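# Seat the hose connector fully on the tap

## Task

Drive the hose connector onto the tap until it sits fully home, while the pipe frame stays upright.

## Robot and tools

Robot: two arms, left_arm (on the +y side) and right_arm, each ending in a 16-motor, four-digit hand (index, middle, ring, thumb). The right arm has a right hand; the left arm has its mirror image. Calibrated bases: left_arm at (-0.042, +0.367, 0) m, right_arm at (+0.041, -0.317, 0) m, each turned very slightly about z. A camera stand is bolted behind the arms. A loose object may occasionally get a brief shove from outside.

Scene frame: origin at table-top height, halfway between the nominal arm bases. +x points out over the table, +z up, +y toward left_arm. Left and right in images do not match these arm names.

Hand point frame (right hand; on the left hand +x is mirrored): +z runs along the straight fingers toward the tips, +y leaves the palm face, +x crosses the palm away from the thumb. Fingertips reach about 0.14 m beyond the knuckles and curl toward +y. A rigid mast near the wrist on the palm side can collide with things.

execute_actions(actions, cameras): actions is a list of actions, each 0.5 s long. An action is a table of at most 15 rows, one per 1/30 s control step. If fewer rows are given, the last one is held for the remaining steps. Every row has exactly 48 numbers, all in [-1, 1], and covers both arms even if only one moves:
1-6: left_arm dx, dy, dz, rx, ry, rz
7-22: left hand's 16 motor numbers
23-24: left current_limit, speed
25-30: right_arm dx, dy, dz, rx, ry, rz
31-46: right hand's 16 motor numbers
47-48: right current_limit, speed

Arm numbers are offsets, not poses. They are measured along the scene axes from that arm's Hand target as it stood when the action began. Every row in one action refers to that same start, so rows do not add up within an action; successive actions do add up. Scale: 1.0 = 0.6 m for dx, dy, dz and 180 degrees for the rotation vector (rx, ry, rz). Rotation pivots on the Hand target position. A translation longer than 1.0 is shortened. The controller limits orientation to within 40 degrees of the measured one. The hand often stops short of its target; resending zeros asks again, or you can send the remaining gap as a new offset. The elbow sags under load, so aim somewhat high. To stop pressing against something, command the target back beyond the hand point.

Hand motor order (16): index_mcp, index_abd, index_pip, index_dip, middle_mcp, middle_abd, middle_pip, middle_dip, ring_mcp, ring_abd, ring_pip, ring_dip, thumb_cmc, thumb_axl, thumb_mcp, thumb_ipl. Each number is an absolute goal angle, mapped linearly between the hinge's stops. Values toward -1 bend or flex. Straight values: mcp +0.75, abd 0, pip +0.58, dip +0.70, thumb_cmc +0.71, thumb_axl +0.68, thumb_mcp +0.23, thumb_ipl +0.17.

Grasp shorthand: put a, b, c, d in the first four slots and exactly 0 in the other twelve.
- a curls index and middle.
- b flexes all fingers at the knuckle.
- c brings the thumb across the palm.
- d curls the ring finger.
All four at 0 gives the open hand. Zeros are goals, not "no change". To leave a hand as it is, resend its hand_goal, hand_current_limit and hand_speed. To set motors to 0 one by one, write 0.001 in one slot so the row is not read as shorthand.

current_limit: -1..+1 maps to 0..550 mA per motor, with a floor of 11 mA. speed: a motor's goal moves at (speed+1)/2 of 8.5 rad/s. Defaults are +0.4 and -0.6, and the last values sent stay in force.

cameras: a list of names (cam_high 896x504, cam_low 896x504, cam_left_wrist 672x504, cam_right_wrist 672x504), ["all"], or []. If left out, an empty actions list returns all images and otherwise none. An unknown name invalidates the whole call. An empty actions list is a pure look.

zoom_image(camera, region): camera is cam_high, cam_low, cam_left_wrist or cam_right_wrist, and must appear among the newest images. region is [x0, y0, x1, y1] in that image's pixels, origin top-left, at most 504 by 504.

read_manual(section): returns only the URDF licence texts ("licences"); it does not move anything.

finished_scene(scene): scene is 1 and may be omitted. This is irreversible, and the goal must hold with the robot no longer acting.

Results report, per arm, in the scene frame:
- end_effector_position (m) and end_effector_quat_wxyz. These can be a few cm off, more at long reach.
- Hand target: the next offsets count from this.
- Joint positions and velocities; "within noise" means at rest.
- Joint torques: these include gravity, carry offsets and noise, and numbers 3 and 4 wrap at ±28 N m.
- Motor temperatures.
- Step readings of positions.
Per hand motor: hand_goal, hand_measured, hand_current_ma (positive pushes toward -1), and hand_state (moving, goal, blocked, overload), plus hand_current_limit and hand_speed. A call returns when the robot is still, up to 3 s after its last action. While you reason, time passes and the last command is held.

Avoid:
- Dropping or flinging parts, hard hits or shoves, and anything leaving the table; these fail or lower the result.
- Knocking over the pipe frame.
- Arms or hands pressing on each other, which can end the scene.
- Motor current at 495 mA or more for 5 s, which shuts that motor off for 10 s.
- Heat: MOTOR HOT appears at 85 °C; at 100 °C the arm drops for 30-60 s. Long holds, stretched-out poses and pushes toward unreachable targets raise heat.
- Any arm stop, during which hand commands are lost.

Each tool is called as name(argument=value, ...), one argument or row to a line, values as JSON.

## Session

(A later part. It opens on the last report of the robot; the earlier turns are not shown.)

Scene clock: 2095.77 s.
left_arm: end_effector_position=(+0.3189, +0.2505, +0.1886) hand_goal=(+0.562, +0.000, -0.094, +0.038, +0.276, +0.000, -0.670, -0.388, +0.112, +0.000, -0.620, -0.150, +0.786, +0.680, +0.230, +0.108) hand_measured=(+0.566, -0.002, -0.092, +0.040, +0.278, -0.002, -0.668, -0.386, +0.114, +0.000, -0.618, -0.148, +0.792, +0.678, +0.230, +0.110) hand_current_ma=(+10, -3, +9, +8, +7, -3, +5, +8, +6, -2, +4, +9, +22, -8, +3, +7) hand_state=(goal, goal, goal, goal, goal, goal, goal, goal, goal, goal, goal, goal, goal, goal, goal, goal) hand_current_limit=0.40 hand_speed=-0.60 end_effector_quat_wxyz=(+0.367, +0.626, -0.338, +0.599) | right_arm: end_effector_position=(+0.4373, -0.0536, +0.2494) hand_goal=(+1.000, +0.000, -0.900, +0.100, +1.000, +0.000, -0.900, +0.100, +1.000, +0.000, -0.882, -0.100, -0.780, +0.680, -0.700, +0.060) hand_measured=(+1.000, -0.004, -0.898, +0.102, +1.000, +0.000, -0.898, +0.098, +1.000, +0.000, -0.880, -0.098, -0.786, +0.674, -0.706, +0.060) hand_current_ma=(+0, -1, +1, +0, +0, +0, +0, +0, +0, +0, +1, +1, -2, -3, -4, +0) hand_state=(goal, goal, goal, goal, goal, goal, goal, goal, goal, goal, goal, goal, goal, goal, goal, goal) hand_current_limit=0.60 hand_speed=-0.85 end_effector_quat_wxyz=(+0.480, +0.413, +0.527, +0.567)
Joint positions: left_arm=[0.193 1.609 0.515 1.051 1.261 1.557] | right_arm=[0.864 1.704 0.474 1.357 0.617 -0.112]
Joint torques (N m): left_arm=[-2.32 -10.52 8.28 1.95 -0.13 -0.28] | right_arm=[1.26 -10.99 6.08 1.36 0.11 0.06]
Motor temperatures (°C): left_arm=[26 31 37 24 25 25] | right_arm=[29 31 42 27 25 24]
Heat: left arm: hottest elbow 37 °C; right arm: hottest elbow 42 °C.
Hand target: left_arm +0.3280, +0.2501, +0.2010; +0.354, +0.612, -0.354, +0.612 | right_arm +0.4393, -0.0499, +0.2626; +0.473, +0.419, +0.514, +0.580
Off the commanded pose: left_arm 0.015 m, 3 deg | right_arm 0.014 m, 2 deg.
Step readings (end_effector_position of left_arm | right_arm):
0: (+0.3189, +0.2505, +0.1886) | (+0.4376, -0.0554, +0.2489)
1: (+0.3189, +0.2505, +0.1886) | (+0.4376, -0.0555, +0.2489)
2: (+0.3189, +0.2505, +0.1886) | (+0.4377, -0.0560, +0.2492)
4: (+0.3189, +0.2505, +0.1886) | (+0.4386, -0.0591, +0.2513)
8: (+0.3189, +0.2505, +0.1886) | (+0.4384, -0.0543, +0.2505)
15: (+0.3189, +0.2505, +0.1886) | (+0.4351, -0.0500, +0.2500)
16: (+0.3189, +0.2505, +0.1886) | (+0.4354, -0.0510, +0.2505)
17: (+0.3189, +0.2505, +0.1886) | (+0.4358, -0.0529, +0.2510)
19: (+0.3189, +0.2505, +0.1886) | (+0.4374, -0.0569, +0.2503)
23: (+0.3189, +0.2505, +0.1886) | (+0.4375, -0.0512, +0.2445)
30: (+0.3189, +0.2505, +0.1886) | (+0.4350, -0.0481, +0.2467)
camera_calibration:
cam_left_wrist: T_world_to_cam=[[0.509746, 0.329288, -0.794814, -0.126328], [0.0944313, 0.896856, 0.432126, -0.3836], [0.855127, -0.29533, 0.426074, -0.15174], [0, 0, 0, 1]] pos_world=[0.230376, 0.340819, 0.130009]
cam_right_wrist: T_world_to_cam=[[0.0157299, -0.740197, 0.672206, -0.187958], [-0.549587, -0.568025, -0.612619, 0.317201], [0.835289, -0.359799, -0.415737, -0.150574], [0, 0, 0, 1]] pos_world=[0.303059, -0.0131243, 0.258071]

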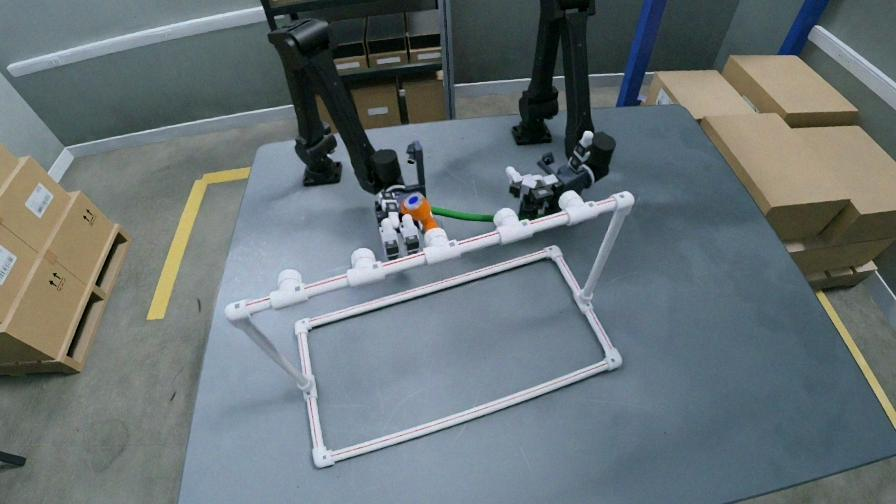

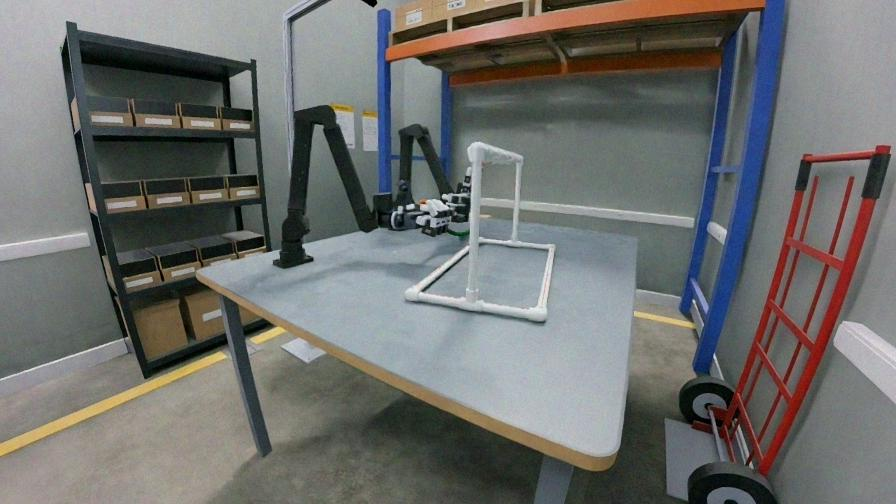

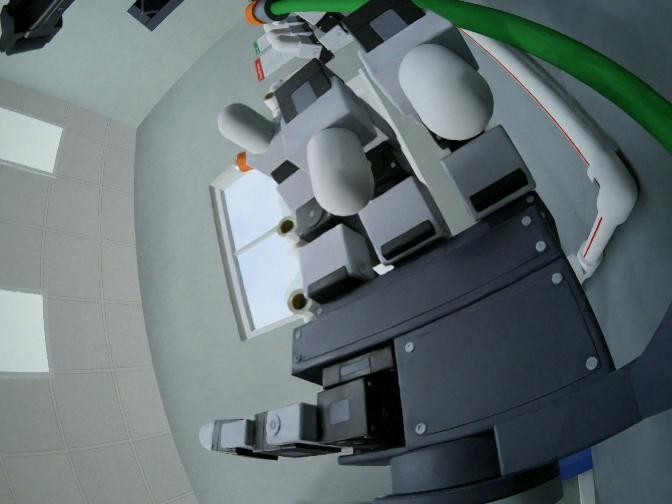

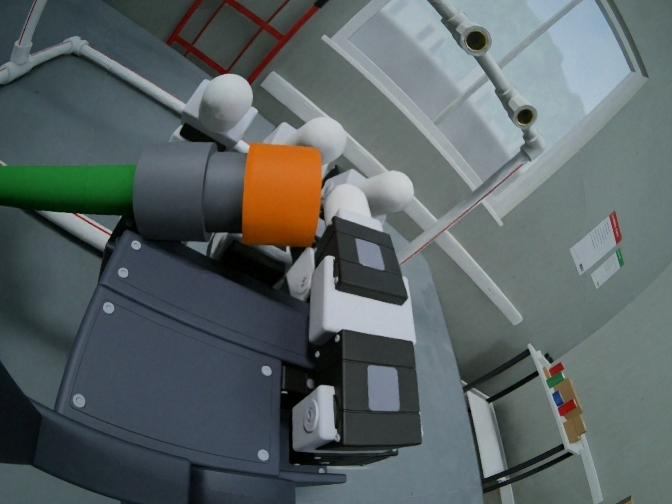

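execute_actions(
  actions=[
    [[0,0,0,0,0,0, 0.75,0.25,0,0.75,0,0,0,0,0,0,0,0,0,0,0,0, 0.4,-0.6, 0,0,0,0,0,0, 1,0,-0.883,0.1,1,0,-0.883,0.1,1,0,-0.883,-0.1,0.0,0.68,-0.6,0.06, 0.6,-0.7]],
    [[0,0,0,0,0,0, 0.75,0.25,0,0.75,0,0,0,0,0,0,0,0,0,0,0,0, 0.4,-0.6, 0,0.03,0,0,0,0, 1,0,-0.883,0.1,1,0,-0.883,0.1,1,0,-0.883,-0.1,0.4,0.68,-0.4,0.06, 0.6,-0.7],[0,0,0,0,0,0, 0.75,0.25,0,0.75,0,0,0,0,0,0,0,0,0,0,0,0, 0.4,-0.6, 0,0.06,0,0,0,0, 1,0,-0.883,0.1,1,0,-0.883,0.1,1,0,-0.883,-0.1,0.4,0.68,-0.4,0.06, 0.6,-0.7]],
  ],
  cameras=["cam_high","cam_right_wrist"],
)

Scene clock: 2237.97 s.
left_arm: end_effector_position=(+0.3189, +0.2505, +0.1886) hand_goal=(+0.562, +0.000, -0.094, +0.038, +0.276, +0.000, -0.670, -0.388, +0.112, +0.000, -0.620, -0.150, +0.786, +0.680, +0.230, +0.108) hand_measured=(+0.566, -0.002, -0.092, +0.040, +0.278, -0.002, -0.668, -0.386, +0.114, +0.000, -0.618, -0.148, +0.792, +0.678, +0.230, +0.110) hand_current_ma=(+10, -3, +9, +8, +7, -3, +5, +8, +6, -2, +4, +9, +22, -8, +3, +7) hand_state=(goal, goal, goal, goal, goal, goal, goal, goal, goal, goal, goal, goal, goal, goal, goal, goal) hand_current_limit=0.40 hand_speed=-0.60 end_effector_quat_wxyz=(+0.367, +0.626, -0.338, +0.599) | right_arm: end_effector_position=(+0.4327, -0.0218, +0.2571) hand_goal=(+1.000, +0.000, -0.882, +0.100, +1.000, +0.000, -0.882, +0.100, +1.000, +0.000, -0.882, -0.100, +0.400, +0.680, -0.400, +0.060) hand_measured=(+1.000, -0.038, -0.872, +0.108, +1.000, +0.000, -0.884, +0.098, +1.000, +0.000, -0.880, -0.098, -0.352, +0.576, -0.608, +0.036) hand_current_ma=(+0, -41, +6, +5, +0, +0, -1, +0, +0, +0, +1, +1, -440, -350, -440, -39) hand_state=(goal, blocked, goal, goal, goal, goal, goal, goal, goal, goal, goal, goal, blocked, blocked, blocked, blocked) hand_current_limit=0.60 hand_speed=-0.70 end_effector_quat_wxyz=(+0.474, +0.418, +0.522, +0.574)
Joint positions: left_arm=[0.193 1.609 0.515 1.051 1.261 1.557] | right_arm=[0.936 1.711 0.536 1.313 0.684 -0.103]
Joint torques (N m): left_arm=[-2.32 -10.58 8.28 1.95 -0.13 -0.28] | right_arm=[1.26 -9.58 7.51 1.36 0.04 -0.09]
Heat: left arm: hottest elbow 37 °C; right arm: hottest elbow 41 °C.
Hand target: left_arm +0.3280, +0.2501, +0.2010; +0.354, +0.612, -0.354, +0.612 | right_arm +0.4394, -0.0140, +0.2625; +0.473, +0.419, +0.514, +0.580
Off the commanded pose: left_arm 0.015 m, 3 deg | right_arm 0.012 m, 1 deg.
Step readings (end_effector_position of left_arm | right_arm):
0: (+0.3189, +0.2505, +0.1886) | (+0.4373, -0.0537, +0.2494)
1: (+0.3189, +0.2505, +0.1886) | (+0.4373, -0.0537, +0.2494)
2: (+0.3189, +0.2505, +0.1886) | (+0.4375, -0.0536, +0.2490)
4: (+0.3189, +0.2505, +0.1886) | (+0.4379, -0.0536, +0.2482)
8: (+0.3189, +0.2505, +0.1886) | (+0.4383, -0.0536, +0.2479)
15: (+0.3189, +0.2505, +0.1886) | (+0.4384, -0.0538, +0.2484)
16: (+0.3189, +0.2505, +0.1886) | (+0.4384, -0.0540, +0.2484)
17: (+0.3189, +0.2505, +0.1886) | (+0.4380, -0.0536, +0.2483)
19: (+0.3189, +0.2505, +0.1886) | (+0.4369, -0.0520, +0.2488)
23: (+0.3189, +0.2505, +0.1886) | (+0.4332, -0.0344, +0.2565)
30: (+0.3189, +0.2505, +0.1886) | (+0.4320, -0.0223, +0.2600)
camera_calibration:
cam_right_wrist: T_world_to_cam=[[0.0208042, -0.755595, 0.654708, -0.167534], [-0.547034, -0.556734, -0.625141, 0.339872], [0.836852, -0.345142, -0.424919, -0.130072], [0, 0, 0, 1]] pos_world=[0.298258, 0.0177371, 0.266884]
Images, in order (width x height): cam_high 896x504, cam_right_wrist 672x504.

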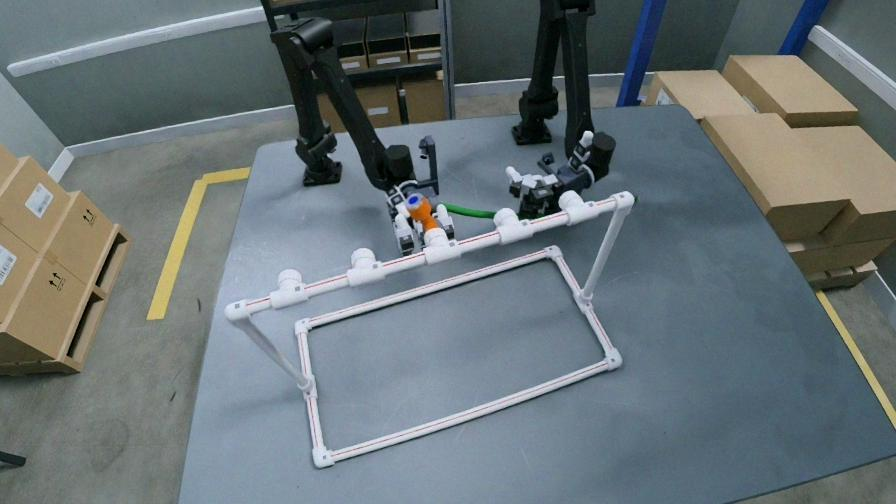

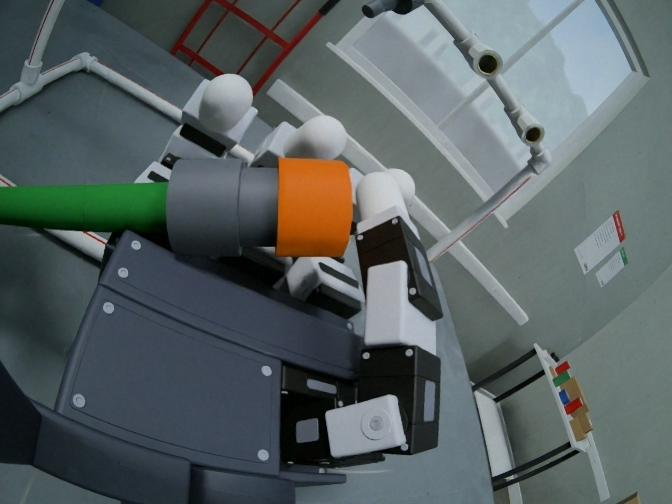

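execute_actions(
  actions=[
    [[0,0,0,0,0,0, 0.75,0.25,0,0.75,0,0,0,0,0,0,0,0,0,0,0,0, 0.4,-0.6, 0,0,0,0,0,0, 1,0,-0.883,0.1,1,0,-0.883,0.1,1,0,-0.883,-0.1,-0.6,0.68,-0.55,0.1, 0.5,-0.7]],
    [[0,0,0,0,0,0, 0.75,0.25,0,0.75,0,0,0,0,0,0,0,0,0,0,0,0, 0.4,-0.6, 0,0,0,0,0,0, 1,0,-0.883,0.1,1,0,-0.883,0.1,1,0,-0.883,-0.1,-0.6,0.68,0.2,0.168, 0.5,-0.6]],
    [[0,0,0,0,0,0, 0.75,0.25,0,0.75,0,0,0,0,0,0,0,0,0,0,0,0, 0.4,-0.6, 0,0,0,0,0,0, 1,0,-0.883,0.1,1,0,-0.883,0.1,1,0,-0.883,-0.1,0.3,0.68,0.2,0.168, 0.5,-0.5]],
  ],
  cameras=["cam_right_wrist"],
)

Scene clock: 2253.67 s.
left_arm: end_effector_position=(+0.3189, +0.2505, +0.1886) hand_goal=(+0.562, +0.000, -0.094, +0.038, +0.276, +0.000, -0.670, -0.388, +0.112, +0.000, -0.620, -0.150, +0.786, +0.680, +0.230, +0.108) hand_measured=(+0.566, -0.002, -0.092, +0.040, +0.278, -0.002, -0.668, -0.386, +0.114, +0.000, -0.618, -0.148, +0.792, +0.678, +0.230, +0.110) hand_current_ma=(+10, -3, +9, +8, +7, -3, +5, +8, +6, -2, +4, +9, +22, -8, +3, +7) hand_state=(goal, goal, goal, goal, goal, goal, goal, goal, goal, goal, goal, goal, goal, goal, goal, goal) hand_current_limit=0.40 hand_speed=-0.60 end_effector_quat_wxyz=(+0.367, +0.626, -0.338, +0.599) | right_arm: end_effector_position=(+0.4327, -0.0219, +0.2571) hand_goal=(+1.000, +0.000, -0.882, +0.100, +1.000, +0.000, -0.882, +0.100, +1.000, +0.000, -0.882, -0.100, +0.300, +0.680, +0.200, +0.168) hand_measured=(+1.000, -0.004, -0.880, +0.102, +1.000, +0.000, -0.884, +0.098, +1.000, +0.000, -0.880, -0.098, +0.306, +0.678, +0.198, +0.166) hand_current_ma=(+0, -1, +1, +1, +0, +0, -1, +0, +0, +0, +1, +1, +3, -1, -1, -1) hand_state=(goal, goal, goal, goal, goal, goal, goal, goal, goal, goal, goal, goal, goal, goal, goal, goal) hand_current_limit=0.50 hand_speed=-0.50 end_effector_quat_wxyz=(+0.474, +0.418, +0.521, +0.574)
Joint positions: left_arm=[0.193 1.609 0.515 1.051 1.261 1.557] | right_arm=[0.936 1.711 0.536 1.313 0.684 -0.103]
Joint torques (N m): left_arm=[-2.37 -10.52 8.28 1.91 -0.14 -0.29] | right_arm=[1.26 -9.35 7.41 1.24 0.09 -0.17]
Heat: left arm: hottest elbow 37 °C; right arm: hottest elbow 41 °C.
Hand target: left_arm +0.3280, +0.2501, +0.2010; +0.354, +0.612, -0.354, +0.612 | right_arm +0.4394, -0.0140, +0.2625; +0.473, +0.419, +0.514, +0.580
Off the commanded pose: left_arm 0.015 m, 3 deg | right_arm 0.012 m, 1 deg.
Step readings (end_effector_position of left_arm | right_arm):
0: (+0.3189, +0.2505, +0.1886) | (+0.4327, -0.0218, +0.2571)
1: (+0.3189, +0.2505, +0.1886) | (+0.4327, -0.0218, +0.2571)
2: (+0.3189, +0.2505, +0.1886) | (+0.4327, -0.0218, +0.2571)
4: (+0.3189, +0.2505, +0.1886) | (+0.4327, -0.0218, +0.2571)
8: (+0.3189, +0.2505, +0.1886) | (+0.4327, -0.0218, +0.2571)
15: (+0.3189, +0.2505, +0.1886) | (+0.4327, -0.0218, +0.2571)
16: (+0.3189, +0.2505, +0.1886) | (+0.4327, -0.0218, +0.2571)
17: (+0.3189, +0.2505, +0.1886) | (+0.4327, -0.0218, +0.2571)
19: (+0.3189, +0.2505, +0.1886) | (+0.4327, -0.0218, +0.2571)
23: (+0.3189, +0.2505, +0.1886) | (+0.4327, -0.0218, +0.2571)
30: (+0.3189, +0.2505, +0.1886) | (+0.4327, -0.0218, +0.2571)
31: (+0.3189, +0.2505, +0.1886) | (+0.4327, -0.0218, +0.2571)
32: (+0.3189, +0.2505, +0.1886) | (+0.4327, -0.0218, +0.2571)
34: (+0.3189, +0.2505, +0.1886) | (+0.4327, -0.0218, +0.2571)
38: (+0.3189, +0.2505, +0.1886) | (+0.4327, -0.0218, +0.2571)
45: (+0.3189, +0.2505, +0.1886) | (+0.4327, -0.0218, +0.2571)
camera_calibration:
cam_right_wrist: T_world_to_cam=[[0.0208947, -0.755849, 0.654413, -0.167554], [-0.547101, -0.5565, -0.625291, 0.339872], [0.836806, -0.344965, -0.425154, -0.130033], [0, 0, 0, 1]] pos_world=[0.298258, 0.0176367, 0.266884]
Images, in order (width x height): cam_right_wrist 672x504.

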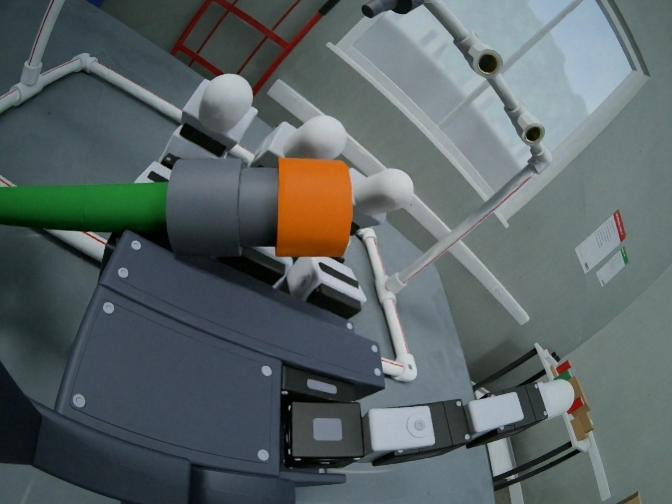

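execute_actions(
  actions=[
    [[0,0.05,0.02,0,0,0, 0.75,0.25,0,0.75,0,0,0,0,0,0,0,0,0,0,0,0, 0.4,-0.6, 0,0.02,0,0,0,0, 1,0,-0.883,0.1,1,0,-0.883,0.1,1,0,-0.883,-0.1,0.3,0.68,0.2,0.168, 0.5,-0.6],[0,0.1,0.04,0,0,0, 0.75,0.25,0,0.75,0,0,0,0,0,0,0,0,0,0,0,0, 0.4,-0.6, 0,0.045,0,0,0,0, 1,0,-0.883,0.1,1,0,-0.883,0.1,1,0,-0.883,-0.1,0.3,0.68,0.2,0.168, 0.5,-0.6]],
    [[0,0.03,0.01,0,0,0, 0.75,0.25,0,0.75,0,0,0,0,0,0,0,0,0,0,0,0, 0.4,-0.6, 0,0.02,0,0,0,0, 1,0,-0.883,0.1,1,0,-0.883,0.1,1,0,-0.883,-0.1,0.3,0.68,0.2,0.168, 0.5,-0.6],[0,0.05,0.02,0,0,0, 0.75,0.25,0,0.75,0,0,0,0,0,0,0,0,0,0,0,0, 0.4,-0.6, 0,0.045,0,0,0,0, 1,0,-0.883,0.1,1,0,-0.883,0.1,1,0,-0.883,-0.1,0.3,0.68,0.2,0.168, 0.5,-0.6]],
  ],
  cameras=["cam_right_wrist","cam_high"],
)

Scene clock: 2274.93 s.
left_arm: end_effector_position=(+0.3201, +0.3347, +0.2222) hand_goal=(+0.562, +0.000, -0.094, +0.038, +0.276, +0.000, -0.670, -0.388, +0.112, +0.000, -0.620, -0.150, +0.786, +0.680, +0.230, +0.108) hand_measured=(+0.564, -0.002, -0.092, +0.040, +0.278, -0.002, -0.668, -0.386, +0.114, +0.000, -0.618, -0.148, +0.792, +0.678, +0.230, +0.110) hand_current_ma=(+5, -3, +9, +8, +6, -3, +5, +8, +6, -2, +4, +9, +21, -8, +3, +7) hand_state=(goal, goal, goal, goal, goal, goal, goal, goal, goal, goal, goal, goal, goal, goal, goal, goal) hand_current_limit=0.40 hand_speed=-0.60 end_effector_quat_wxyz=(+0.367, +0.621, -0.341, +0.603) | right_arm: end_effector_position=(+0.4338, +0.0284, +0.2565) hand_goal=(+1.000, +0.000, -0.882, +0.100, +1.000, +0.000, -0.882, +0.100, +1.000, +0.000, -0.882, -0.100, +0.300, +0.680, +0.200, +0.168) hand_measured=(+1.000, -0.002, -0.880, +0.102, +1.000, +0.000, -0.884, +0.098, +1.000, +0.000, -0.880, -0.098, +0.306, +0.678, +0.198, +0.166) hand_current_ma=(+0, -1, +1, +1, +0, +0, -1, +0, +0, +0, +1, +1, +4, -1, +0, -1) hand_state=(goal, goal, goal, goal, goal, goal, goal, goal, goal, goal, goal, goal, goal, goal, goal, goal) hand_current_limit=0.50 hand_speed=-0.60 end_effector_quat_wxyz=(+0.471, +0.421, +0.519, +0.576)
Joint positions: left_arm=[0.408 1.563 0.611 0.921 1.48 1.557] | right_arm=[1.014 1.779 0.655 1.272 0.765 -0.107]
Joint torques (N m): left_arm=[-1.44 -10.81 9.5 1.74 0.1 -0.43] | right_arm=[0.79 -10.64 8.03 1.13 0.01 -0.28]
Heat: left arm: hottest elbow 37 °C; right arm: hottest elbow 42 °C.
Hand target: left_arm +0.3279, +0.3401, +0.2370; +0.354, +0.612, -0.354, +0.612 | right_arm +0.4393, +0.0400, +0.2628; +0.473, +0.419, +0.514, +0.580
Off the commanded pose: left_arm 0.018 m, 3 deg | right_arm 0.014 m, 1 deg.
Step readings (end_effector_position of left_arm | right_arm):
0: (+0.3189, +0.2505, +0.1886) | (+0.4327, -0.0219, +0.2571)
1: (+0.3188, +0.2505, +0.1886) | (+0.4327, -0.0220, +0.2571)
2: (+0.3175, +0.2510, +0.1891) | (+0.4330, -0.0221, +0.2572)
4: (+0.3114, +0.2577, +0.1924) | (+0.4337, -0.0203, +0.2571)
8: (+0.3144, +0.2867, +0.2033) | (+0.4353, -0.0074, +0.2574)
15: (+0.3208, +0.3070, +0.2129) | (+0.4335, +0.0021, +0.2570)
16: (+0.3204, +0.3070, +0.2128) | (+0.4335, +0.0020, +0.2570)
17: (+0.3191, +0.3072, +0.2129) | (+0.4338, +0.0019, +0.2569)
19: (+0.3153, +0.3104, +0.2140) | (+0.4344, +0.0047, +0.2570)
23: (+0.3171, +0.3244, +0.2179) | (+0.4363, +0.0181, +0.2570)
30: (+0.3202, +0.3347, +0.2221) | (+0.4337, +0.0284, +0.2567)
camera_calibration:
cam_right_wrist: T_world_to_cam=[[0.0214001, -0.762371, 0.646786, -0.12723], [-0.549592, -0.549388, -0.629382, 0.370003], [0.835159, -0.342, -0.43075, -0.111819], [0, 0, 0, 1]] pos_world=[0.29946, 0.068036, 0.266998]
Images, in order (width x height): cam_high 896x504, cam_right_wrist 672x504.

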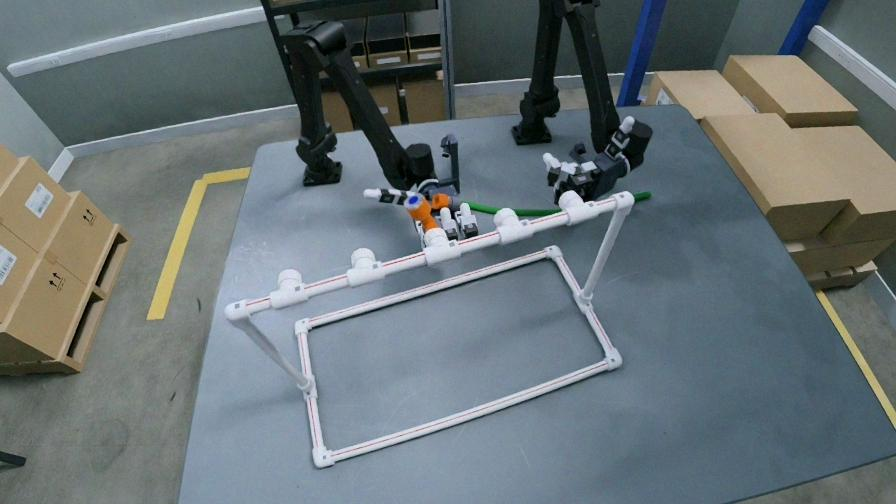

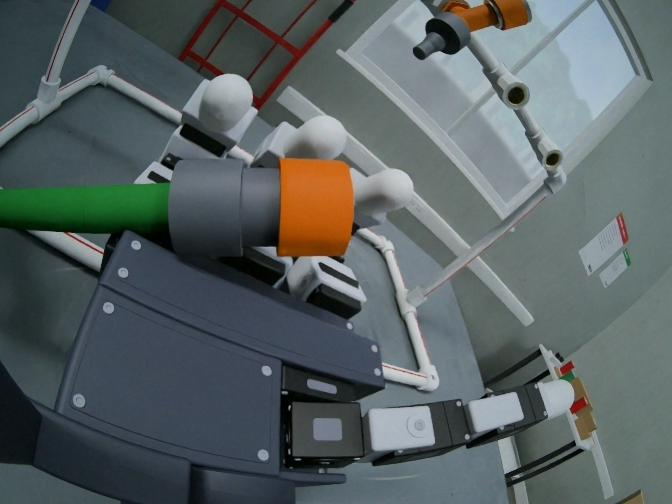

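execute_actions(
  actions=[
    [[0.01,0.02,0.02,0.01,0.07,0.056, 1,0,-0.7,0.2,1,0,-0.7,0.2,1,0,-0.7,0.2,0.71,0.68,0.23,0.17, 0.4,-0.6, 0,0,0,0,0,0, 1,0,-0.883,0.1,1,0,-0.883,0.1,1,0,-0.883,-0.1,0.3,0.68,0.2,0.168, 0.5,-0.6],[0.01,0.03,0.03,0.0185,0.1393,0.1115, 1,0,-0.883,0.116,1,0,-0.883,0.116,1,0,-0.883,0.116,0.71,0.68,0.23,0.17, 0.4,-0.6, 0,0,0,0,0,0, 1,0,-0.883,0.1,1,0,-0.883,0.1,1,0,-0.883,-0.1,0.3,0.68,0.2,0.168, 0.5,-0.6]],
    [[0.005,0.01,0,0.01,0.07,0.056, 1,0,-0.883,0.116,1,0,-0.883,0.116,1,0,-0.883,0.116,0.71,0.68,0.23,0.17, 0.4,-0.6, 0,0,0,0,0,0, 1,0,-0.883,0.1,1,0,-0.883,0.1,1,0,-0.883,-0.1,0.3,0.68,0.2,0.168, 0.5,-0.6],[0.01,0.02,0,0.0185,0.1393,0.1115, 1,0,-0.883,0.116,1,0,-0.883,0.116,1,0,-0.883,0.116,0.71,0.68,0.23,0.17, 0.4,-0.6, 0,0,0,0,0,0, 1,0,-0.883,0.1,1,0,-0.883,0.1,1,0,-0.883,-0.1,0.3,0.68,0.2,0.168, 0.5,-0.6]],
    [[0,0,0,0.01,0.07,0.056, 1,0,-0.883,0.116,1,0,-0.883,0.116,1,0,-0.883,0.116,0.71,0.68,0.23,0.17, 0.4,-0.6, 0,0,0,0,0,0, 1,0,-0.883,0.1,1,0,-0.883,0.1,1,0,-0.883,-0.1,0.3,0.68,0.2,0.168, 0.5,-0.6],[0.005,0,-0.02,0.0185,0.1393,0.1115, 1,0,-0.883,0.116,1,0,-0.883,0.116,1,0,-0.883,0.116,0.71,0.68,0.23,0.17, 0.4,-0.6, 0,0,0,0,0,0, 1,0,-0.883,0.1,1,0,-0.883,0.1,1,0,-0.883,-0.1,0.3,0.68,0.2,0.168, 0.5,-0.6]],
    [[0,0,-0.03,0.01,0.07,0.056, 1,0,-0.883,0.116,1,0,-0.883,0.116,1,0,-0.883,0.116,0.71,0.68,0.23,0.17, 0.4,-0.6, 0,0,0,0,0,0, 1,0,-0.883,0.1,1,0,-0.883,0.1,1,0,-0.883,-0.1,0.3,0.68,0.2,0.168, 0.5,-0.6],[0,-0.005,-0.07,0.0185,0.1393,0.1115, 1,0,-0.883,0.116,1,0,-0.883,0.116,1,0,-0.883,0.116,0.71,0.68,0.23,0.17, 0.4,-0.6, 0,0,0,0,0,0, 1,0,-0.883,0.1,1,0,-0.883,0.1,1,0,-0.883,-0.1,0.3,0.68,0.2,0.168, 0.5,-0.6]],
  ],
  cameras=["all"],
)

Scene clock: 2369.10 s.
left_arm: end_effector_position=(+0.3260, +0.3670, +0.1818) hand_goal=(+1.000, +0.000, -0.882, +0.116, +1.000, +0.000, -0.882, +0.116, +1.000, +0.000, -0.882, +0.116, +0.710, +0.680, +0.230, +0.170) hand_measured=(+1.000, -0.002, -0.876, +0.114, +1.000, -0.002, -0.880, +0.114, +1.000, +0.000, -0.880, +0.114, +0.712, +0.678, +0.228, +0.168) hand_current_ma=(+0, -3, +19, -7, +0, -3, +9, -8, +0, -2, +8, -9, +9, -8, -11, -8) hand_state=(goal, goal, goal, goal, goal, goal, goal, goal, goal, goal, goal, goal, goal, goal, goal, goal) hand_current_limit=0.40 hand_speed=-0.60 end_effector_quat_wxyz=(+0.001, +0.925, +0.379, -0.016) | right_arm: end_effector_position=(+0.4338, +0.0284, +0.2565) hand_goal=(+1.000, +0.000, -0.882, +0.100, +1.000, +0.000, -0.882, +0.100, +1.000, +0.000, -0.882, -0.100, +0.300, +0.680, +0.200, +0.168) hand_measured=(+1.000, -0.002, -0.880, +0.102, +1.000, +0.000, -0.884, +0.098, +1.000, +0.000, -0.880, -0.098, +0.306, +0.678, +0.198, +0.166) hand_current_ma=(+0, -1, +1, +1, +0, +0, -1, +0, +0, +0, +1, +1, +4, -1, +0, -1) hand_state=(goal, goal, goal, goal, goal, goal, goal, goal, goal, goal, goal, goal, goal, goal, goal, goal) hand_current_limit=0.50 hand_speed=-0.60 end_effector_quat_wxyz=(+0.471, +0.421, +0.519, +0.576)
Joint positions: left_arm=[0.134 1.146 0.955 -1.41 0.009 0.951] | right_arm=[1.014 1.779 0.655 1.272 0.765 -0.107]
Joint torques (N m): left_arm=[-2.73 -5.3 13.85 0.81 -0.17 -0.31] | right_arm=[1.44 -10.52 8.17 1.02 0.03 -0.32]
Heat: left arm: hottest elbow 38 °C; right arm: hottest elbow 43 °C.
Hand target: left_arm +0.3430, +0.3671, +0.2009; -0.001, +0.924, +0.383, -0.001 | right_arm +0.4393, +0.0400, +0.2628; +0.473, +0.419, +0.514, +0.580
Off the commanded pose: left_arm 0.026 m, 2 deg | right_arm 0.014 m, 1 deg.
Step readings (end_effector_position of left_arm | right_arm):
0: (+0.3201, +0.3347, +0.2222) | (+0.4338, +0.0284, +0.2565)
1: (+0.3204, +0.3347, +0.2222) | (+0.4338, +0.0284, +0.2565)
2: (+0.3237, +0.3357, +0.2233) | (+0.4338, +0.0284, +0.2565)
4: (+0.3351, +0.3393, +0.2268) | (+0.4338, +0.0284, +0.2565)
8: (+0.3353, +0.3520, +0.2364) | (+0.4338, +0.0284, +0.2565)
15: (+0.3283, +0.3532, +0.2473) | (+0.4338, +0.0284, +0.2565)
16: (+0.3274, +0.3523, +0.2459) | (+0.4338, +0.0284, +0.2565)
17: (+0.3302, +0.3535, +0.2429) | (+0.4338, +0.0284, +0.2565)
19: (+0.3384, +0.3589, +0.2360) | (+0.4338, +0.0284, +0.2565)
23: (+0.3334, +0.3663, +0.2344) | (+0.4338, +0.0284, +0.2565)
30: (+0.3241, +0.3678, +0.2320) | (+0.4338, +0.0284, +0.2565)
31: (+0.3252, +0.3689, +0.2329) | (+0.4338, +0.0284, +0.2565)
32: (+0.3272, +0.3719, +0.2305) | (+0.4338, +0.0284, +0.2565)
34: (+0.3290, +0.3785, +0.2202) | (+0.4338, +0.0284, +0.2565)
38: (+0.3202, +0.3723, +0.2108) | (+0.4338, +0.0284, +0.2565)
45: (+0.3242, +0.3647, +0.2204) | (+0.4338, +0.0284, +0.2565)
46: (+0.3253, +0.3659, +0.2209) | (+0.4338, +0.0284, +0.2565)
47: (+0.3256, +0.3693, +0.2185) | (+0.4338, +0.0284, +0.2565)
49: (+0.3232, +0.3761, +0.2077) | (+0.4338, +0.0284, +0.2565)
53: (+0.3191, +0.3661, +0.1865) | (+0.4338, +0.0284, +0.2565)
60: (+0.3213, +0.3609, +0.1748) | (+0.4338, +0.0284, +0.2565)
camera_calibration:
cam_left_wrist: T_world_to_cam=[[-0.996284, -0.0709802, 0.0487806, 0.31077], [-0.0135282, 0.688324, 0.725277, -0.427356], [-0.0850572, 0.721922, -0.686727, 0.0149987], [0, 0, 0, 1]] pos_world=[0.30511, 0.30539, 0.305092]
cam_right_wrist: T_world_to_cam=[[0.0214001, -0.762371, 0.646786, -0.12723], [-0.549592, -0.549388, -0.629382, 0.370003], [0.835159, -0.342, -0.43075, -0.111819], [0, 0, 0, 1]] pos_world=[0.29946, 0.068036, 0.266998]

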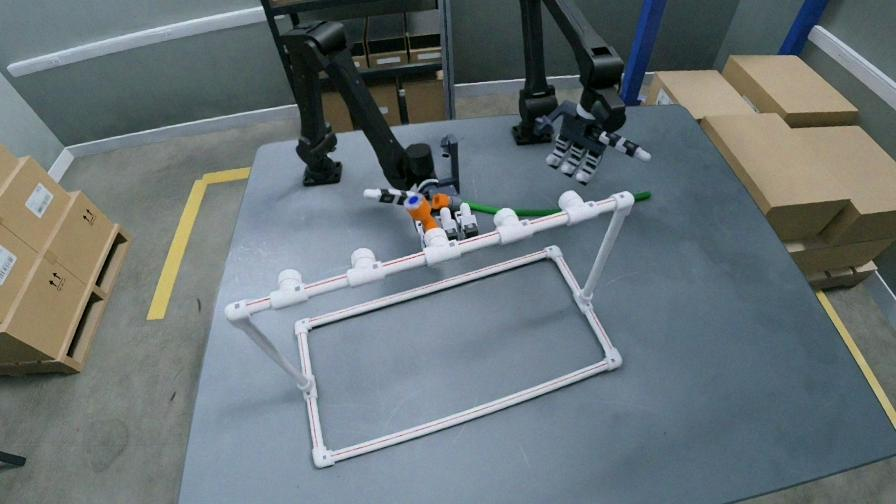

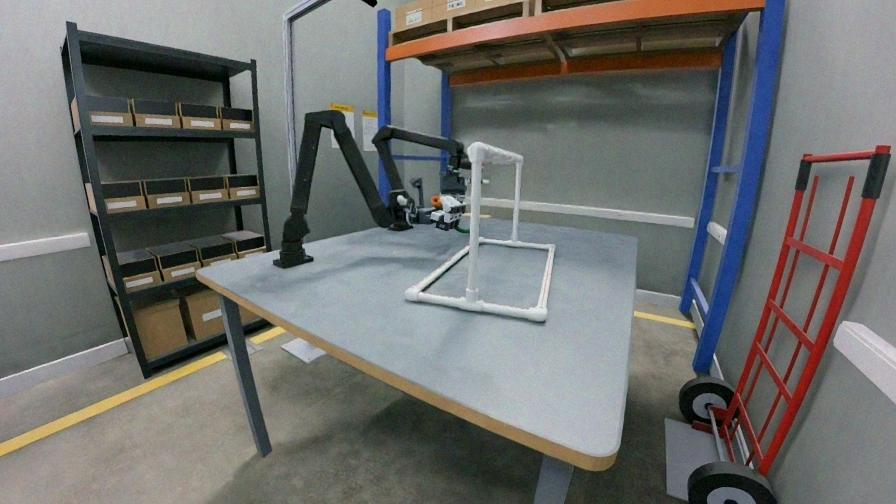

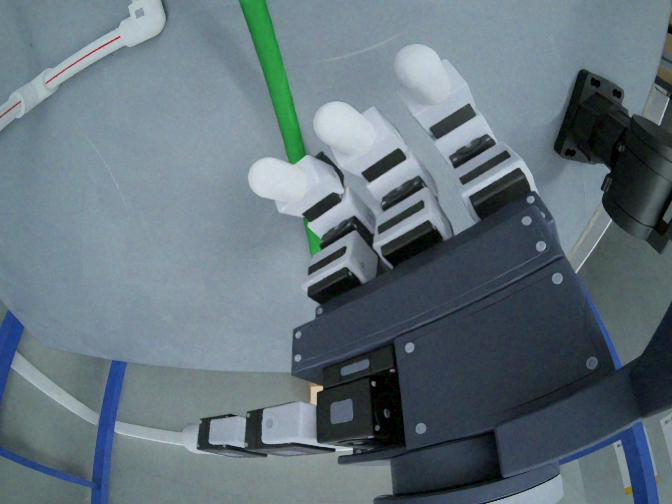

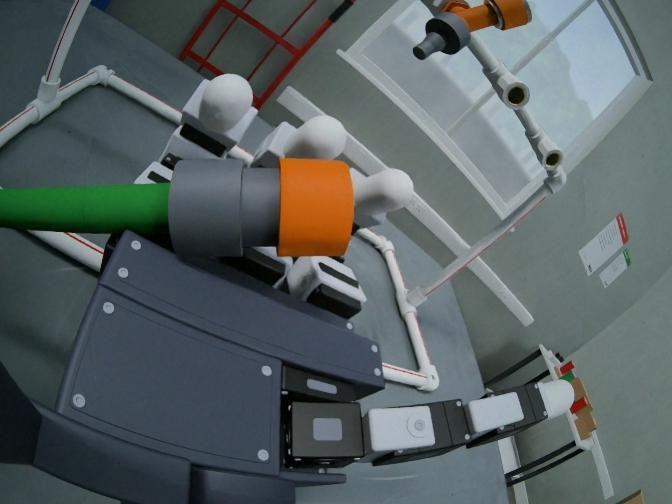

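execute_actions(
  actions=[
    [[0.03,0.03,-0.02,0,0,0.07, 1,0,-0.883,0.116,1,0,-0.883,0.116,1,0,-0.883,0.116,0.71,0.68,0.23,0.17, 0.5,-0.6, 0,0,0,0,0,0, 1,0,-0.883,0.1,1,0,-0.883,0.1,1,0,-0.883,-0.1,0.3,0.68,0.2,0.168, 0.5,-0.6],[0.06,0.055,-0.05,0,0,0.139, 1,0,-0.883,0.116,1,0,-0.883,0.116,1,0,-0.883,0.116,0.71,0.68,0.23,0.17, 0.5,-0.6, 0,0,0,0,0,0, 1,0,-0.883,0.1,1,0,-0.883,0.1,1,0,-0.883,-0.1,0.3,0.68,0.2,0.168, 0.5,-0.6]],
    [[0.02,0.015,-0.03,0,0,0.07, 1,0,-0.883,0.116,1,0,-0.883,0.116,1,0,-0.883,0.116,0.71,0.68,0.23,0.17, 0.5,-0.6, 0,0,0,0,0,0, 1,0,-0.883,0.1,1,0,-0.883,0.1,1,0,-0.883,-0.1,0.3,0.68,0.2,0.168, 0.5,-0.6],[0.038,0.033,-0.08,0,0,0.139, 1,0,-0.883,0.116,1,0,-0.883,0.116,1,0,-0.883,0.116,0.71,0.68,0.23,0.17, 0.5,-0.6, 0,0,0,0,0,0, 1,0,-0.883,0.1,1,0,-0.883,0.1,1,0,-0.883,-0.1,0.3,0.68,0.2,0.168, 0.5,-0.6]],
  ],
  cameras=["cam_high","cam_left_wrist"],
)

Scene clock: 2419.37 s.
left_arm: end_effector_position=(+0.3919, +0.4214, +0.1180) hand_goal=(+1.000, +0.000, -0.882, +0.116, +1.000, +0.000, -0.882, +0.116, +1.000, +0.000, -0.882, +0.116, +0.710, +0.680, +0.230, +0.170) hand_measured=(+1.000, -0.002, -0.876, +0.114, +1.000, -0.002, -0.880, +0.114, +1.000, +0.000, -0.880, +0.114, +0.712, +0.678, +0.228, +0.168) hand_current_ma=(+0, -3, +19, -7, +0, -3, +9, -8, +0, -2, +8, -8, +4, -8, -11, -8) hand_state=(goal, goal, goal, goal, goal, goal, goal, goal, goal, goal, goal, goal, goal, goal, goal, goal) hand_current_limit=0.50 hand_speed=-0.60 end_effector_quat_wxyz=(-0.004, +0.679, +0.734, -0.012) | right_arm: end_effector_position=(+0.4338, +0.0286, +0.2561) hand_goal=(+1.000, +0.000, -0.882, +0.100, +1.000, +0.000, -0.882, +0.100, +1.000, +0.000, -0.882, -0.100, +0.300, +0.680, +0.200, +0.168) hand_measured=(+1.000, -0.002, -0.880, +0.102, +1.000, +0.000, -0.884, +0.098, +1.000, +0.000, -0.880, -0.098, +0.306, +0.678, +0.198, +0.166) hand_current_ma=(+0, -1, +1, +1, +0, +0, -1, +0, +0, +0, +1, +1, +4, -1, +0, -1) hand_state=(goal, goal, goal, goal, goal, goal, goal, goal, goal, goal, goal, goal, goal, goal, goal, goal) hand_current_limit=0.50 hand_speed=-0.60 end_effector_quat_wxyz=(+0.472, +0.421, +0.519, +0.575)
Joint positions: left_arm=[0.053 1.348 0.952 -1.197 0.011 -0.002] | right_arm=[1.014 1.779 0.655 1.272 0.765 -0.108]
Joint torques (N m): left_arm=[-2.84 -7.94 10.09 1.68 -0.31 -0.37] | right_arm=[1.38 -10.7 8.1 1.13 0.03 -0.3]
Heat: left arm: hottest elbow 41 °C; right arm: hottest elbow 43 °C.
Hand target: left_arm +0.4017, +0.4198, +0.1229; +0.000, +0.675, +0.738, -0.001 | right_arm +0.4393, +0.0400, +0.2627; +0.473, +0.419, +0.514, +0.580
Off the commanded pose: left_arm 0.011 m, 1 deg | right_arm 0.014 m, 1 deg.
Step readings (end_effector_position of left_arm | right_arm):
0: (+0.3260, +0.3671, +0.1818) | (+0.4338, +0.0284, +0.2565)
1: (+0.3261, +0.3672, +0.1818) | (+0.4338, +0.0284, +0.2565)
2: (+0.3267, +0.3683, +0.1813) | (+0.4338, +0.0284, +0.2565)
4: (+0.3327, +0.3730, +0.1789) | (+0.4338, +0.0284, +0.2565)
8: (+0.3485, +0.3860, +0.1666) | (+0.4338, +0.0284, +0.2565)
15: (+0.3584, +0.3968, +0.1543) | (+0.4338, +0.0284, +0.2565)
16: (+0.3588, +0.3970, +0.1542) | (+0.4338, +0.0284, +0.2565)
17: (+0.3602, +0.3980, +0.1540) | (+0.4338, +0.0284, +0.2565)
19: (+0.3687, +0.4016, +0.1520) | (+0.4338, +0.0284, +0.2565)
23: (+0.3859, +0.4095, +0.1360) | (+0.4338, +0.0284, +0.2565)
30: (+0.3928, +0.4167, +0.1177) | (+0.4338, +0.0285, +0.2563)
camera_calibration:
cam_left_wrist: T_world_to_cam=[[-0.586153, -0.809147, 0.0412909, 0.534684], [-0.525997, 0.41881, 0.74022, -0.104923], [-0.61624, 0.412164, -0.671096, 0.274302], [0, 0, 0, 1]] pos_world=[0.427254, 0.363523, 0.239671]
Images, in order (width x height): cam_high 896x504, cam_left_wrist 672x504.

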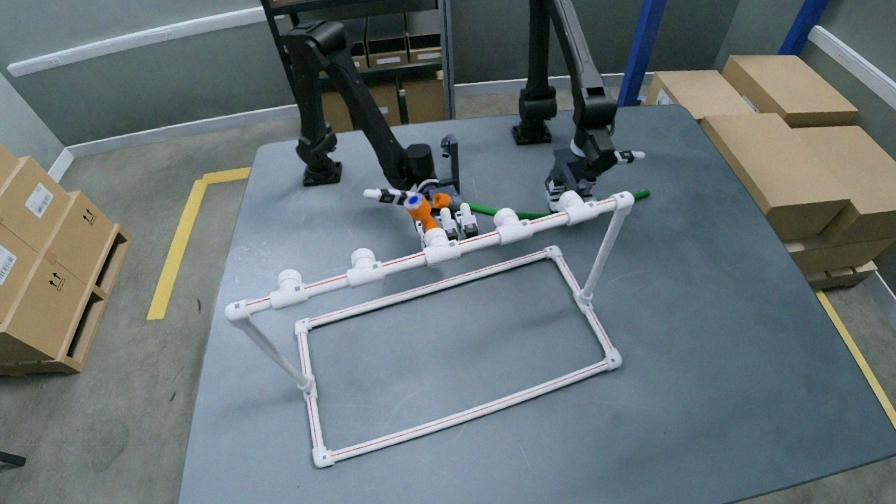

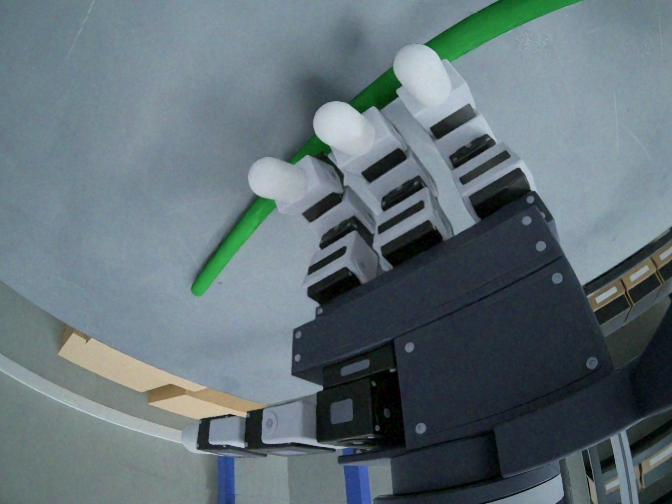

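execute_actions(
  actions=[
    [[0,0,-0.03,0,0,0, 1,0,-0.883,0.116,1,0,-0.883,0.116,1,0,-0.883,0.116,0.71,0.68,0.23,0.17, 0.7,-0.6, 0,0,0,0,0,0, 1,0,-0.883,0.1,1,0,-0.883,0.1,1,0,-0.883,-0.1,0.3,0.68,0.2,0.168, 0.5,-0.6],[0,0,-0.06,0,0,0, 1,0,-0.883,0.116,1,0,-0.883,0.116,1,0,-0.883,0.116,0.71,0.68,0.23,0.17, 0.7,-0.6, 0,0,0,0,0,0, 1,0,-0.883,0.1,1,0,-0.883,0.1,1,0,-0.883,-0.1,0.3,0.68,0.2,0.168, 0.5,-0.6]],
    [[0,0,-0.02,0,0,0, 1,0,-0.883,0.116,1,0,-0.883,0.116,1,0,-0.883,0.116,0.71,0.68,0.23,0.17, 0.7,-0.6, 0,0,0,0,0,0, 1,0,-0.883,0.1,1,0,-0.883,0.1,1,0,-0.883,-0.1,0.3,0.68,0.2,0.168, 0.5,-0.6],[0,0,-0.045,0,0,0, 1,0,-0.883,0.116,1,0,-0.883,0.116,1,0,-0.883,0.116,0.71,0.68,0.23,0.17, 0.7,-0.6, 0,0,0,0,0,0, 1,0,-0.883,0.1,1,0,-0.883,0.1,1,0,-0.883,-0.1,0.3,0.68,0.2,0.168, 0.5,-0.6]],
  ],
  cameras=["cam_left_wrist"],
)

Scene clock: 2447.90 s.
left_arm: end_effector_position=(+0.4080, +0.4232, +0.0908) hand_goal=(+1.000, +0.000, -0.882, +0.116, +1.000, +0.000, -0.882, +0.116, +1.000, +0.000, -0.882, +0.116, +0.710, +0.680, +0.230, +0.170) hand_measured=(+0.994, +0.004, -0.904, +0.114, +0.992, -0.002, -0.902, +0.114, +1.000, +0.002, -0.910, +0.114, +0.712, +0.678, +0.228, +0.168) hand_current_ma=(-22, +12, -83, -7, -34, -5, -73, -8, +0, +3, -113, -8, +4, -8, -12, -8) hand_state=(goal, goal, blocked, goal, goal, goal, goal, goal, goal, goal, blocked, goal, goal, goal, goal, goal) hand_current_limit=0.70 hand_speed=-0.60 end_effector_quat_wxyz=(+0.018, +0.677, +0.736, +0.017) | right_arm: end_effector_position=(+0.4342, +0.0293, +0.2539) hand_goal=(+1.000, +0.000, -0.882, +0.100, +1.000, +0.000, -0.882, +0.100, +1.000, +0.000, -0.882, -0.100, +0.300, +0.680, +0.200, +0.168) hand_measured=(+1.000, -0.002, -0.880, +0.102, +1.000, +0.000, -0.884, +0.098, +1.000, +0.000, -0.880, -0.098, +0.306, +0.678, +0.198, +0.166) hand_current_ma=(+0, -1, +1, +1, +0, +0, -1, +0, +0, +0, +1, +1, +4, -1, +0, -1) hand_state=(goal, goal, goal, goal, goal, goal, goal, goal, goal, goal, goal, goal, goal, goal, goal, goal) hand_current_limit=0.50 hand_speed=-0.60 end_effector_quat_wxyz=(+0.473, +0.420, +0.522, +0.572)
Joint positions: left_arm=[0.05 1.387 0.892 -1.026 0.002 -0.01] | right_arm=[1.014 1.783 0.655 1.27 0.765 -0.111]
Joint torques (N m): left_arm=[-2.61 -4.66 6.26 2.32 -0.16 -0.34] | right_arm=[1.32 -10.81 8.05 1.31 -0.01 -0.27]
Motor temperatures (°C): left_arm=[26 30 43 24 25 25] | right_arm=[28 34 43 27 25 24]
Heat: left arm: hottest elbow 43 °C; right arm: hottest elbow 43 °C.
Hand target: left_arm +0.4018, +0.4199, +0.0599; +0.000, +0.675, +0.738, -0.001 | right_arm +0.4394, +0.0400, +0.2627; +0.473, +0.419, +0.514, +0.580
Off the commanded pose: left_arm 0.032 m, 3 deg | right_arm 0.015 m, 1 deg.
Step readings (end_effector_position of left_arm | right_arm):
0: (+0.3919, +0.4214, +0.1180) | (+0.4338, +0.0286, +0.2561)
1: (+0.3919, +0.4215, +0.1180) | (+0.4338, +0.0286, +0.2561)
2: (+0.3928, +0.4217, +0.1177) | (+0.4338, +0.0286, +0.2561)
4: (+0.3960, +0.4220, +0.1149) | (+0.4339, +0.0286, +0.2559)
8: (+0.3961, +0.4218, +0.0978) | (+0.4339, +0.0288, +0.2556)
15: (+0.3963, +0.4216, +0.0910) | (+0.4341, +0.0292, +0.2546)
16: (+0.3964, +0.4217, +0.0911) | (+0.4341, +0.0292, +0.2546)
17: (+0.3970, +0.4218, +0.0910) | (+0.4341, +0.0292, +0.2546)
19: (+0.3993, +0.4222, +0.0900) | (+0.4341, +0.0292, +0.2546)
23: (+0.4044, +0.4228, +0.0900) | (+0.4341, +0.0292, +0.2546)
30: (+0.4078, +0.4231, +0.0908) | (+0.4342, +0.0293, +0.2539)
camera_calibration:
cam_left_wrist: T_world_to_cam=[[-0.583355, -0.812132, -0.0118024, 0.551649], [-0.579501, 0.405987, 0.706649, -0.046821], [-0.569101, 0.419067, -0.707465, 0.246526], [0, 0, 0, 1]] pos_world=[0.434972, 0.36371, 0.214005]
Images, in order (width x height): cam_left_wrist 672x504.

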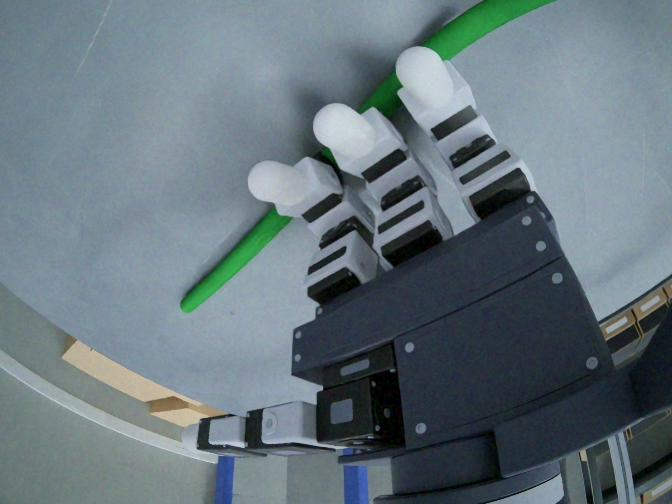

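execute_actions(
  actions=[
    [[0,0,0,0,0,0, 1,0,-0.883,0.116,1,0,-0.883,0.116,1,0,-0.883,0.116,0.71,0.68,0.23,0.17, 0.7,-0.6, 0,0.02,0,0,0,0, 1,0,-0.883,0.1,1,0,-0.883,0.1,1,0,-0.883,-0.1,0.3,0.68,0.2,0.168, 0.5,-0.6],[0,0,0,0,0,0, 1,0,-0.883,0.116,1,0,-0.883,0.116,1,0,-0.883,0.116,0.71,0.68,0.23,0.17, 0.7,-0.6, 0,0.05,0,0,0,0, 1,0,-0.883,0.1,1,0,-0.883,0.1,1,0,-0.883,-0.1,0.3,0.68,0.2,0.168, 0.5,-0.6]],
    [[0,0,0,0,0,0, 1,0,-0.883,0.116,1,0,-0.883,0.116,1,0,-0.883,0.116,0.71,0.68,0.23,0.17, 0.7,-0.6, 0,0.02,-0.01,0,0,0, 1,0,-0.883,0.1,1,0,-0.883,0.1,1,0,-0.883,-0.1,0.3,0.68,0.2,0.168, 0.5,-0.6],[0,0,0,0,0,0, 1,0,-0.883,0.116,1,0,-0.883,0.116,1,0,-0.883,0.116,0.71,0.68,0.23,0.17, 0.7,-0.6, 0,0.05,-0.02,0,0,0, 1,0,-0.883,0.1,1,0,-0.883,0.1,1,0,-0.883,-0.1,0.3,0.68,0.2,0.168, 0.5,-0.6]],
  ],
  cameras=["cam_high","cam_right_wrist","cam_left_wrist"],
)

Scene clock: 2464.47 s.
left_arm: end_effector_position=(+0.4090, +0.4234, +0.0911) hand_goal=(+1.000, +0.000, -0.882, +0.116, +1.000, +0.000, -0.882, +0.116, +1.000, +0.000, -0.882, +0.116, +0.710, +0.680, +0.230, +0.170) hand_measured=(+0.994, +0.004, -0.904, +0.114, +0.992, -0.002, -0.900, +0.114, +1.000, +0.002, -0.914, +0.114, +0.712, +0.678, +0.228, +0.168) hand_current_ma=(-22, +13, -83, -7, -34, -3, -71, -8, +0, +5, -125, -8, +4, -8, -12, -8) hand_state=(goal, goal, blocked, goal, goal, goal, goal, goal, goal, goal, blocked, goal, goal, goal, goal, goal) hand_current_limit=0.70 hand_speed=-0.60 end_effector_quat_wxyz=(+0.019, +0.677, +0.736, +0.019) | right_arm: end_effector_position=(+0.4396, +0.0810, +0.2412) hand_goal=(+1.000, +0.000, -0.882, +0.100, +1.000, +0.000, -0.882, +0.100, +1.000, +0.000, -0.882, -0.100, +0.300, +0.680, +0.200, +0.168) hand_measured=(+1.000, -0.002, -0.880, +0.102, +1.000, +0.000, -0.884, +0.098, +1.000, +0.000, -0.880, -0.098, +0.306, +0.678, +0.198, +0.166) hand_current_ma=(+0, -1, +1, +1, +0, +0, -1, +0, +0, +0, +1, +1, +4, -1, +0, -1) hand_state=(goal, goal, goal, goal, goal, goal, goal, goal, goal, goal, goal, goal, goal, goal, goal, goal) hand_current_limit=0.50 hand_speed=-0.60 end_effector_quat_wxyz=(+0.477, +0.426, +0.518, +0.568)
Joint positions: left_arm=[0.05 1.387 0.892 -1.022 0.001 -0.01] | right_arm=[1.073 1.895 0.797 1.249 0.843 -0.124]
Joint torques (N m): left_arm=[-2.55 -4.72 6.27 2.1 -0.14 -0.33] | right_arm=[2.08 -12.75 8.42 1.29 -0.24 -0.31]
Heat: left arm: hottest elbow 41 °C; right arm: hottest elbow 43 °C.
Hand target: left_arm +0.4017, +0.4199, +0.0600; +0.000, +0.675, +0.738, -0.001 | right_arm +0.4394, +0.1000, +0.2505; +0.473, +0.419, +0.514, +0.580
Off the commanded pose: left_arm 0.032 m, 3 deg | right_arm 0.021 m, 2 deg.
Step readings (end_effector_position of left_arm | right_arm):
0: (+0.4081, +0.4232, +0.0909) | (+0.4342, +0.0293, +0.2539)
1: (+0.4081, +0.4232, +0.0909) | (+0.4342, +0.0293, +0.2539)
2: (+0.4081, +0.4232, +0.0909) | (+0.4345, +0.0294, +0.2537)
4: (+0.4081, +0.4232, +0.0909) | (+0.4360, +0.0312, +0.2535)
8: (+0.4089, +0.4234, +0.0910) | (+0.4383, +0.0445, +0.2554)
15: (+0.4090, +0.4234, +0.0911) | (+0.4375, +0.0516, +0.2574)
16: (+0.4090, +0.4234, +0.0911) | (+0.4375, +0.0515, +0.2572)
17: (+0.4090, +0.4234, +0.0911) | (+0.4378, +0.0516, +0.2570)
19: (+0.4090, +0.4234, +0.0911) | (+0.4393, +0.0538, +0.2553)
23: (+0.4090, +0.4234, +0.0911) | (+0.4412, +0.0709, +0.2475)
30: (+0.4090, +0.4234, +0.0911) | (+0.4390, +0.0798, +0.2393)
camera_calibration:
cam_left_wrist: T_world_to_cam=[[-0.583328, -0.812102, -0.0147926, 0.55264], [-0.582135, 0.405305, 0.704874, -0.0450116], [-0.566434, 0.419784, -0.709179, 0.245924], [0, 0, 0, 1]] pos_world=[0.435468, 0.363808, 0.214307]
cam_right_wrist: T_world_to_cam=[[0.00911834, -0.758046, 0.652138, -0.0735811], [-0.563701, -0.542561, -0.622791, 0.396505], [0.825929, -0.361932, -0.432258, -0.0992704], [0, 0, 0, 1]] pos_world=[0.306171, 0.123421, 0.252014]
Images, in order (width x height): cam_high 896x504, cam_left_wrist 672x504, cam_right_wrist 672x504.

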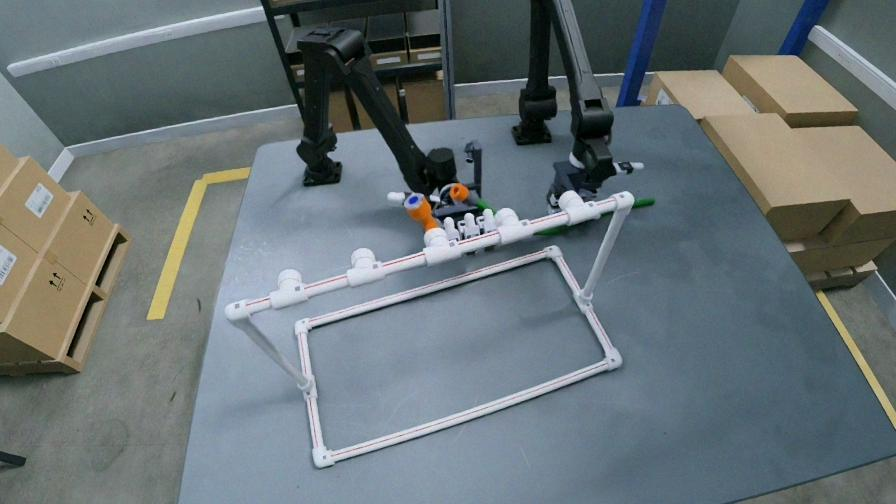

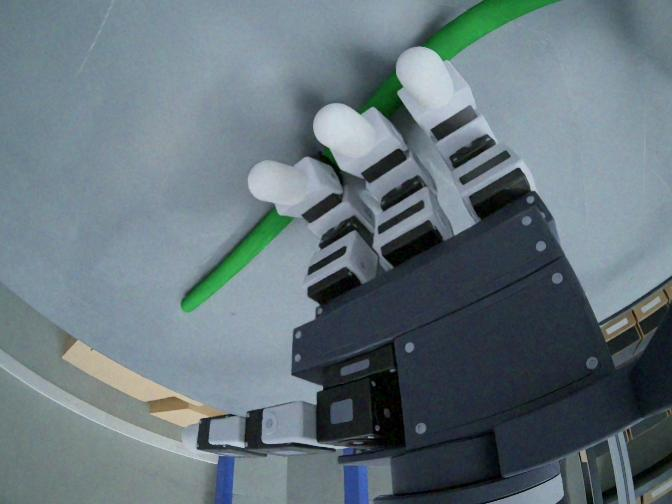

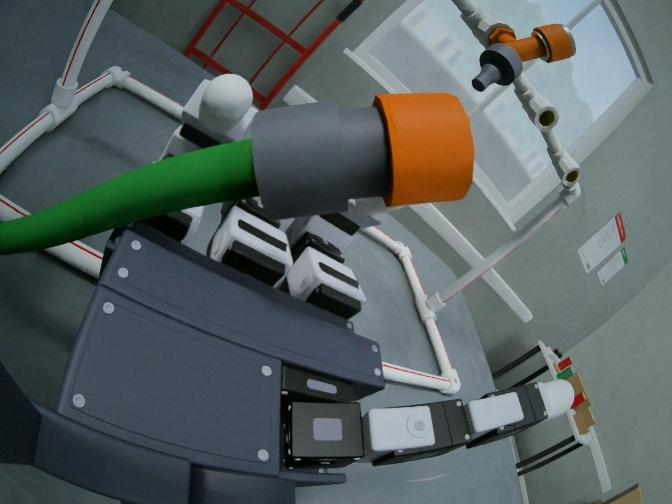

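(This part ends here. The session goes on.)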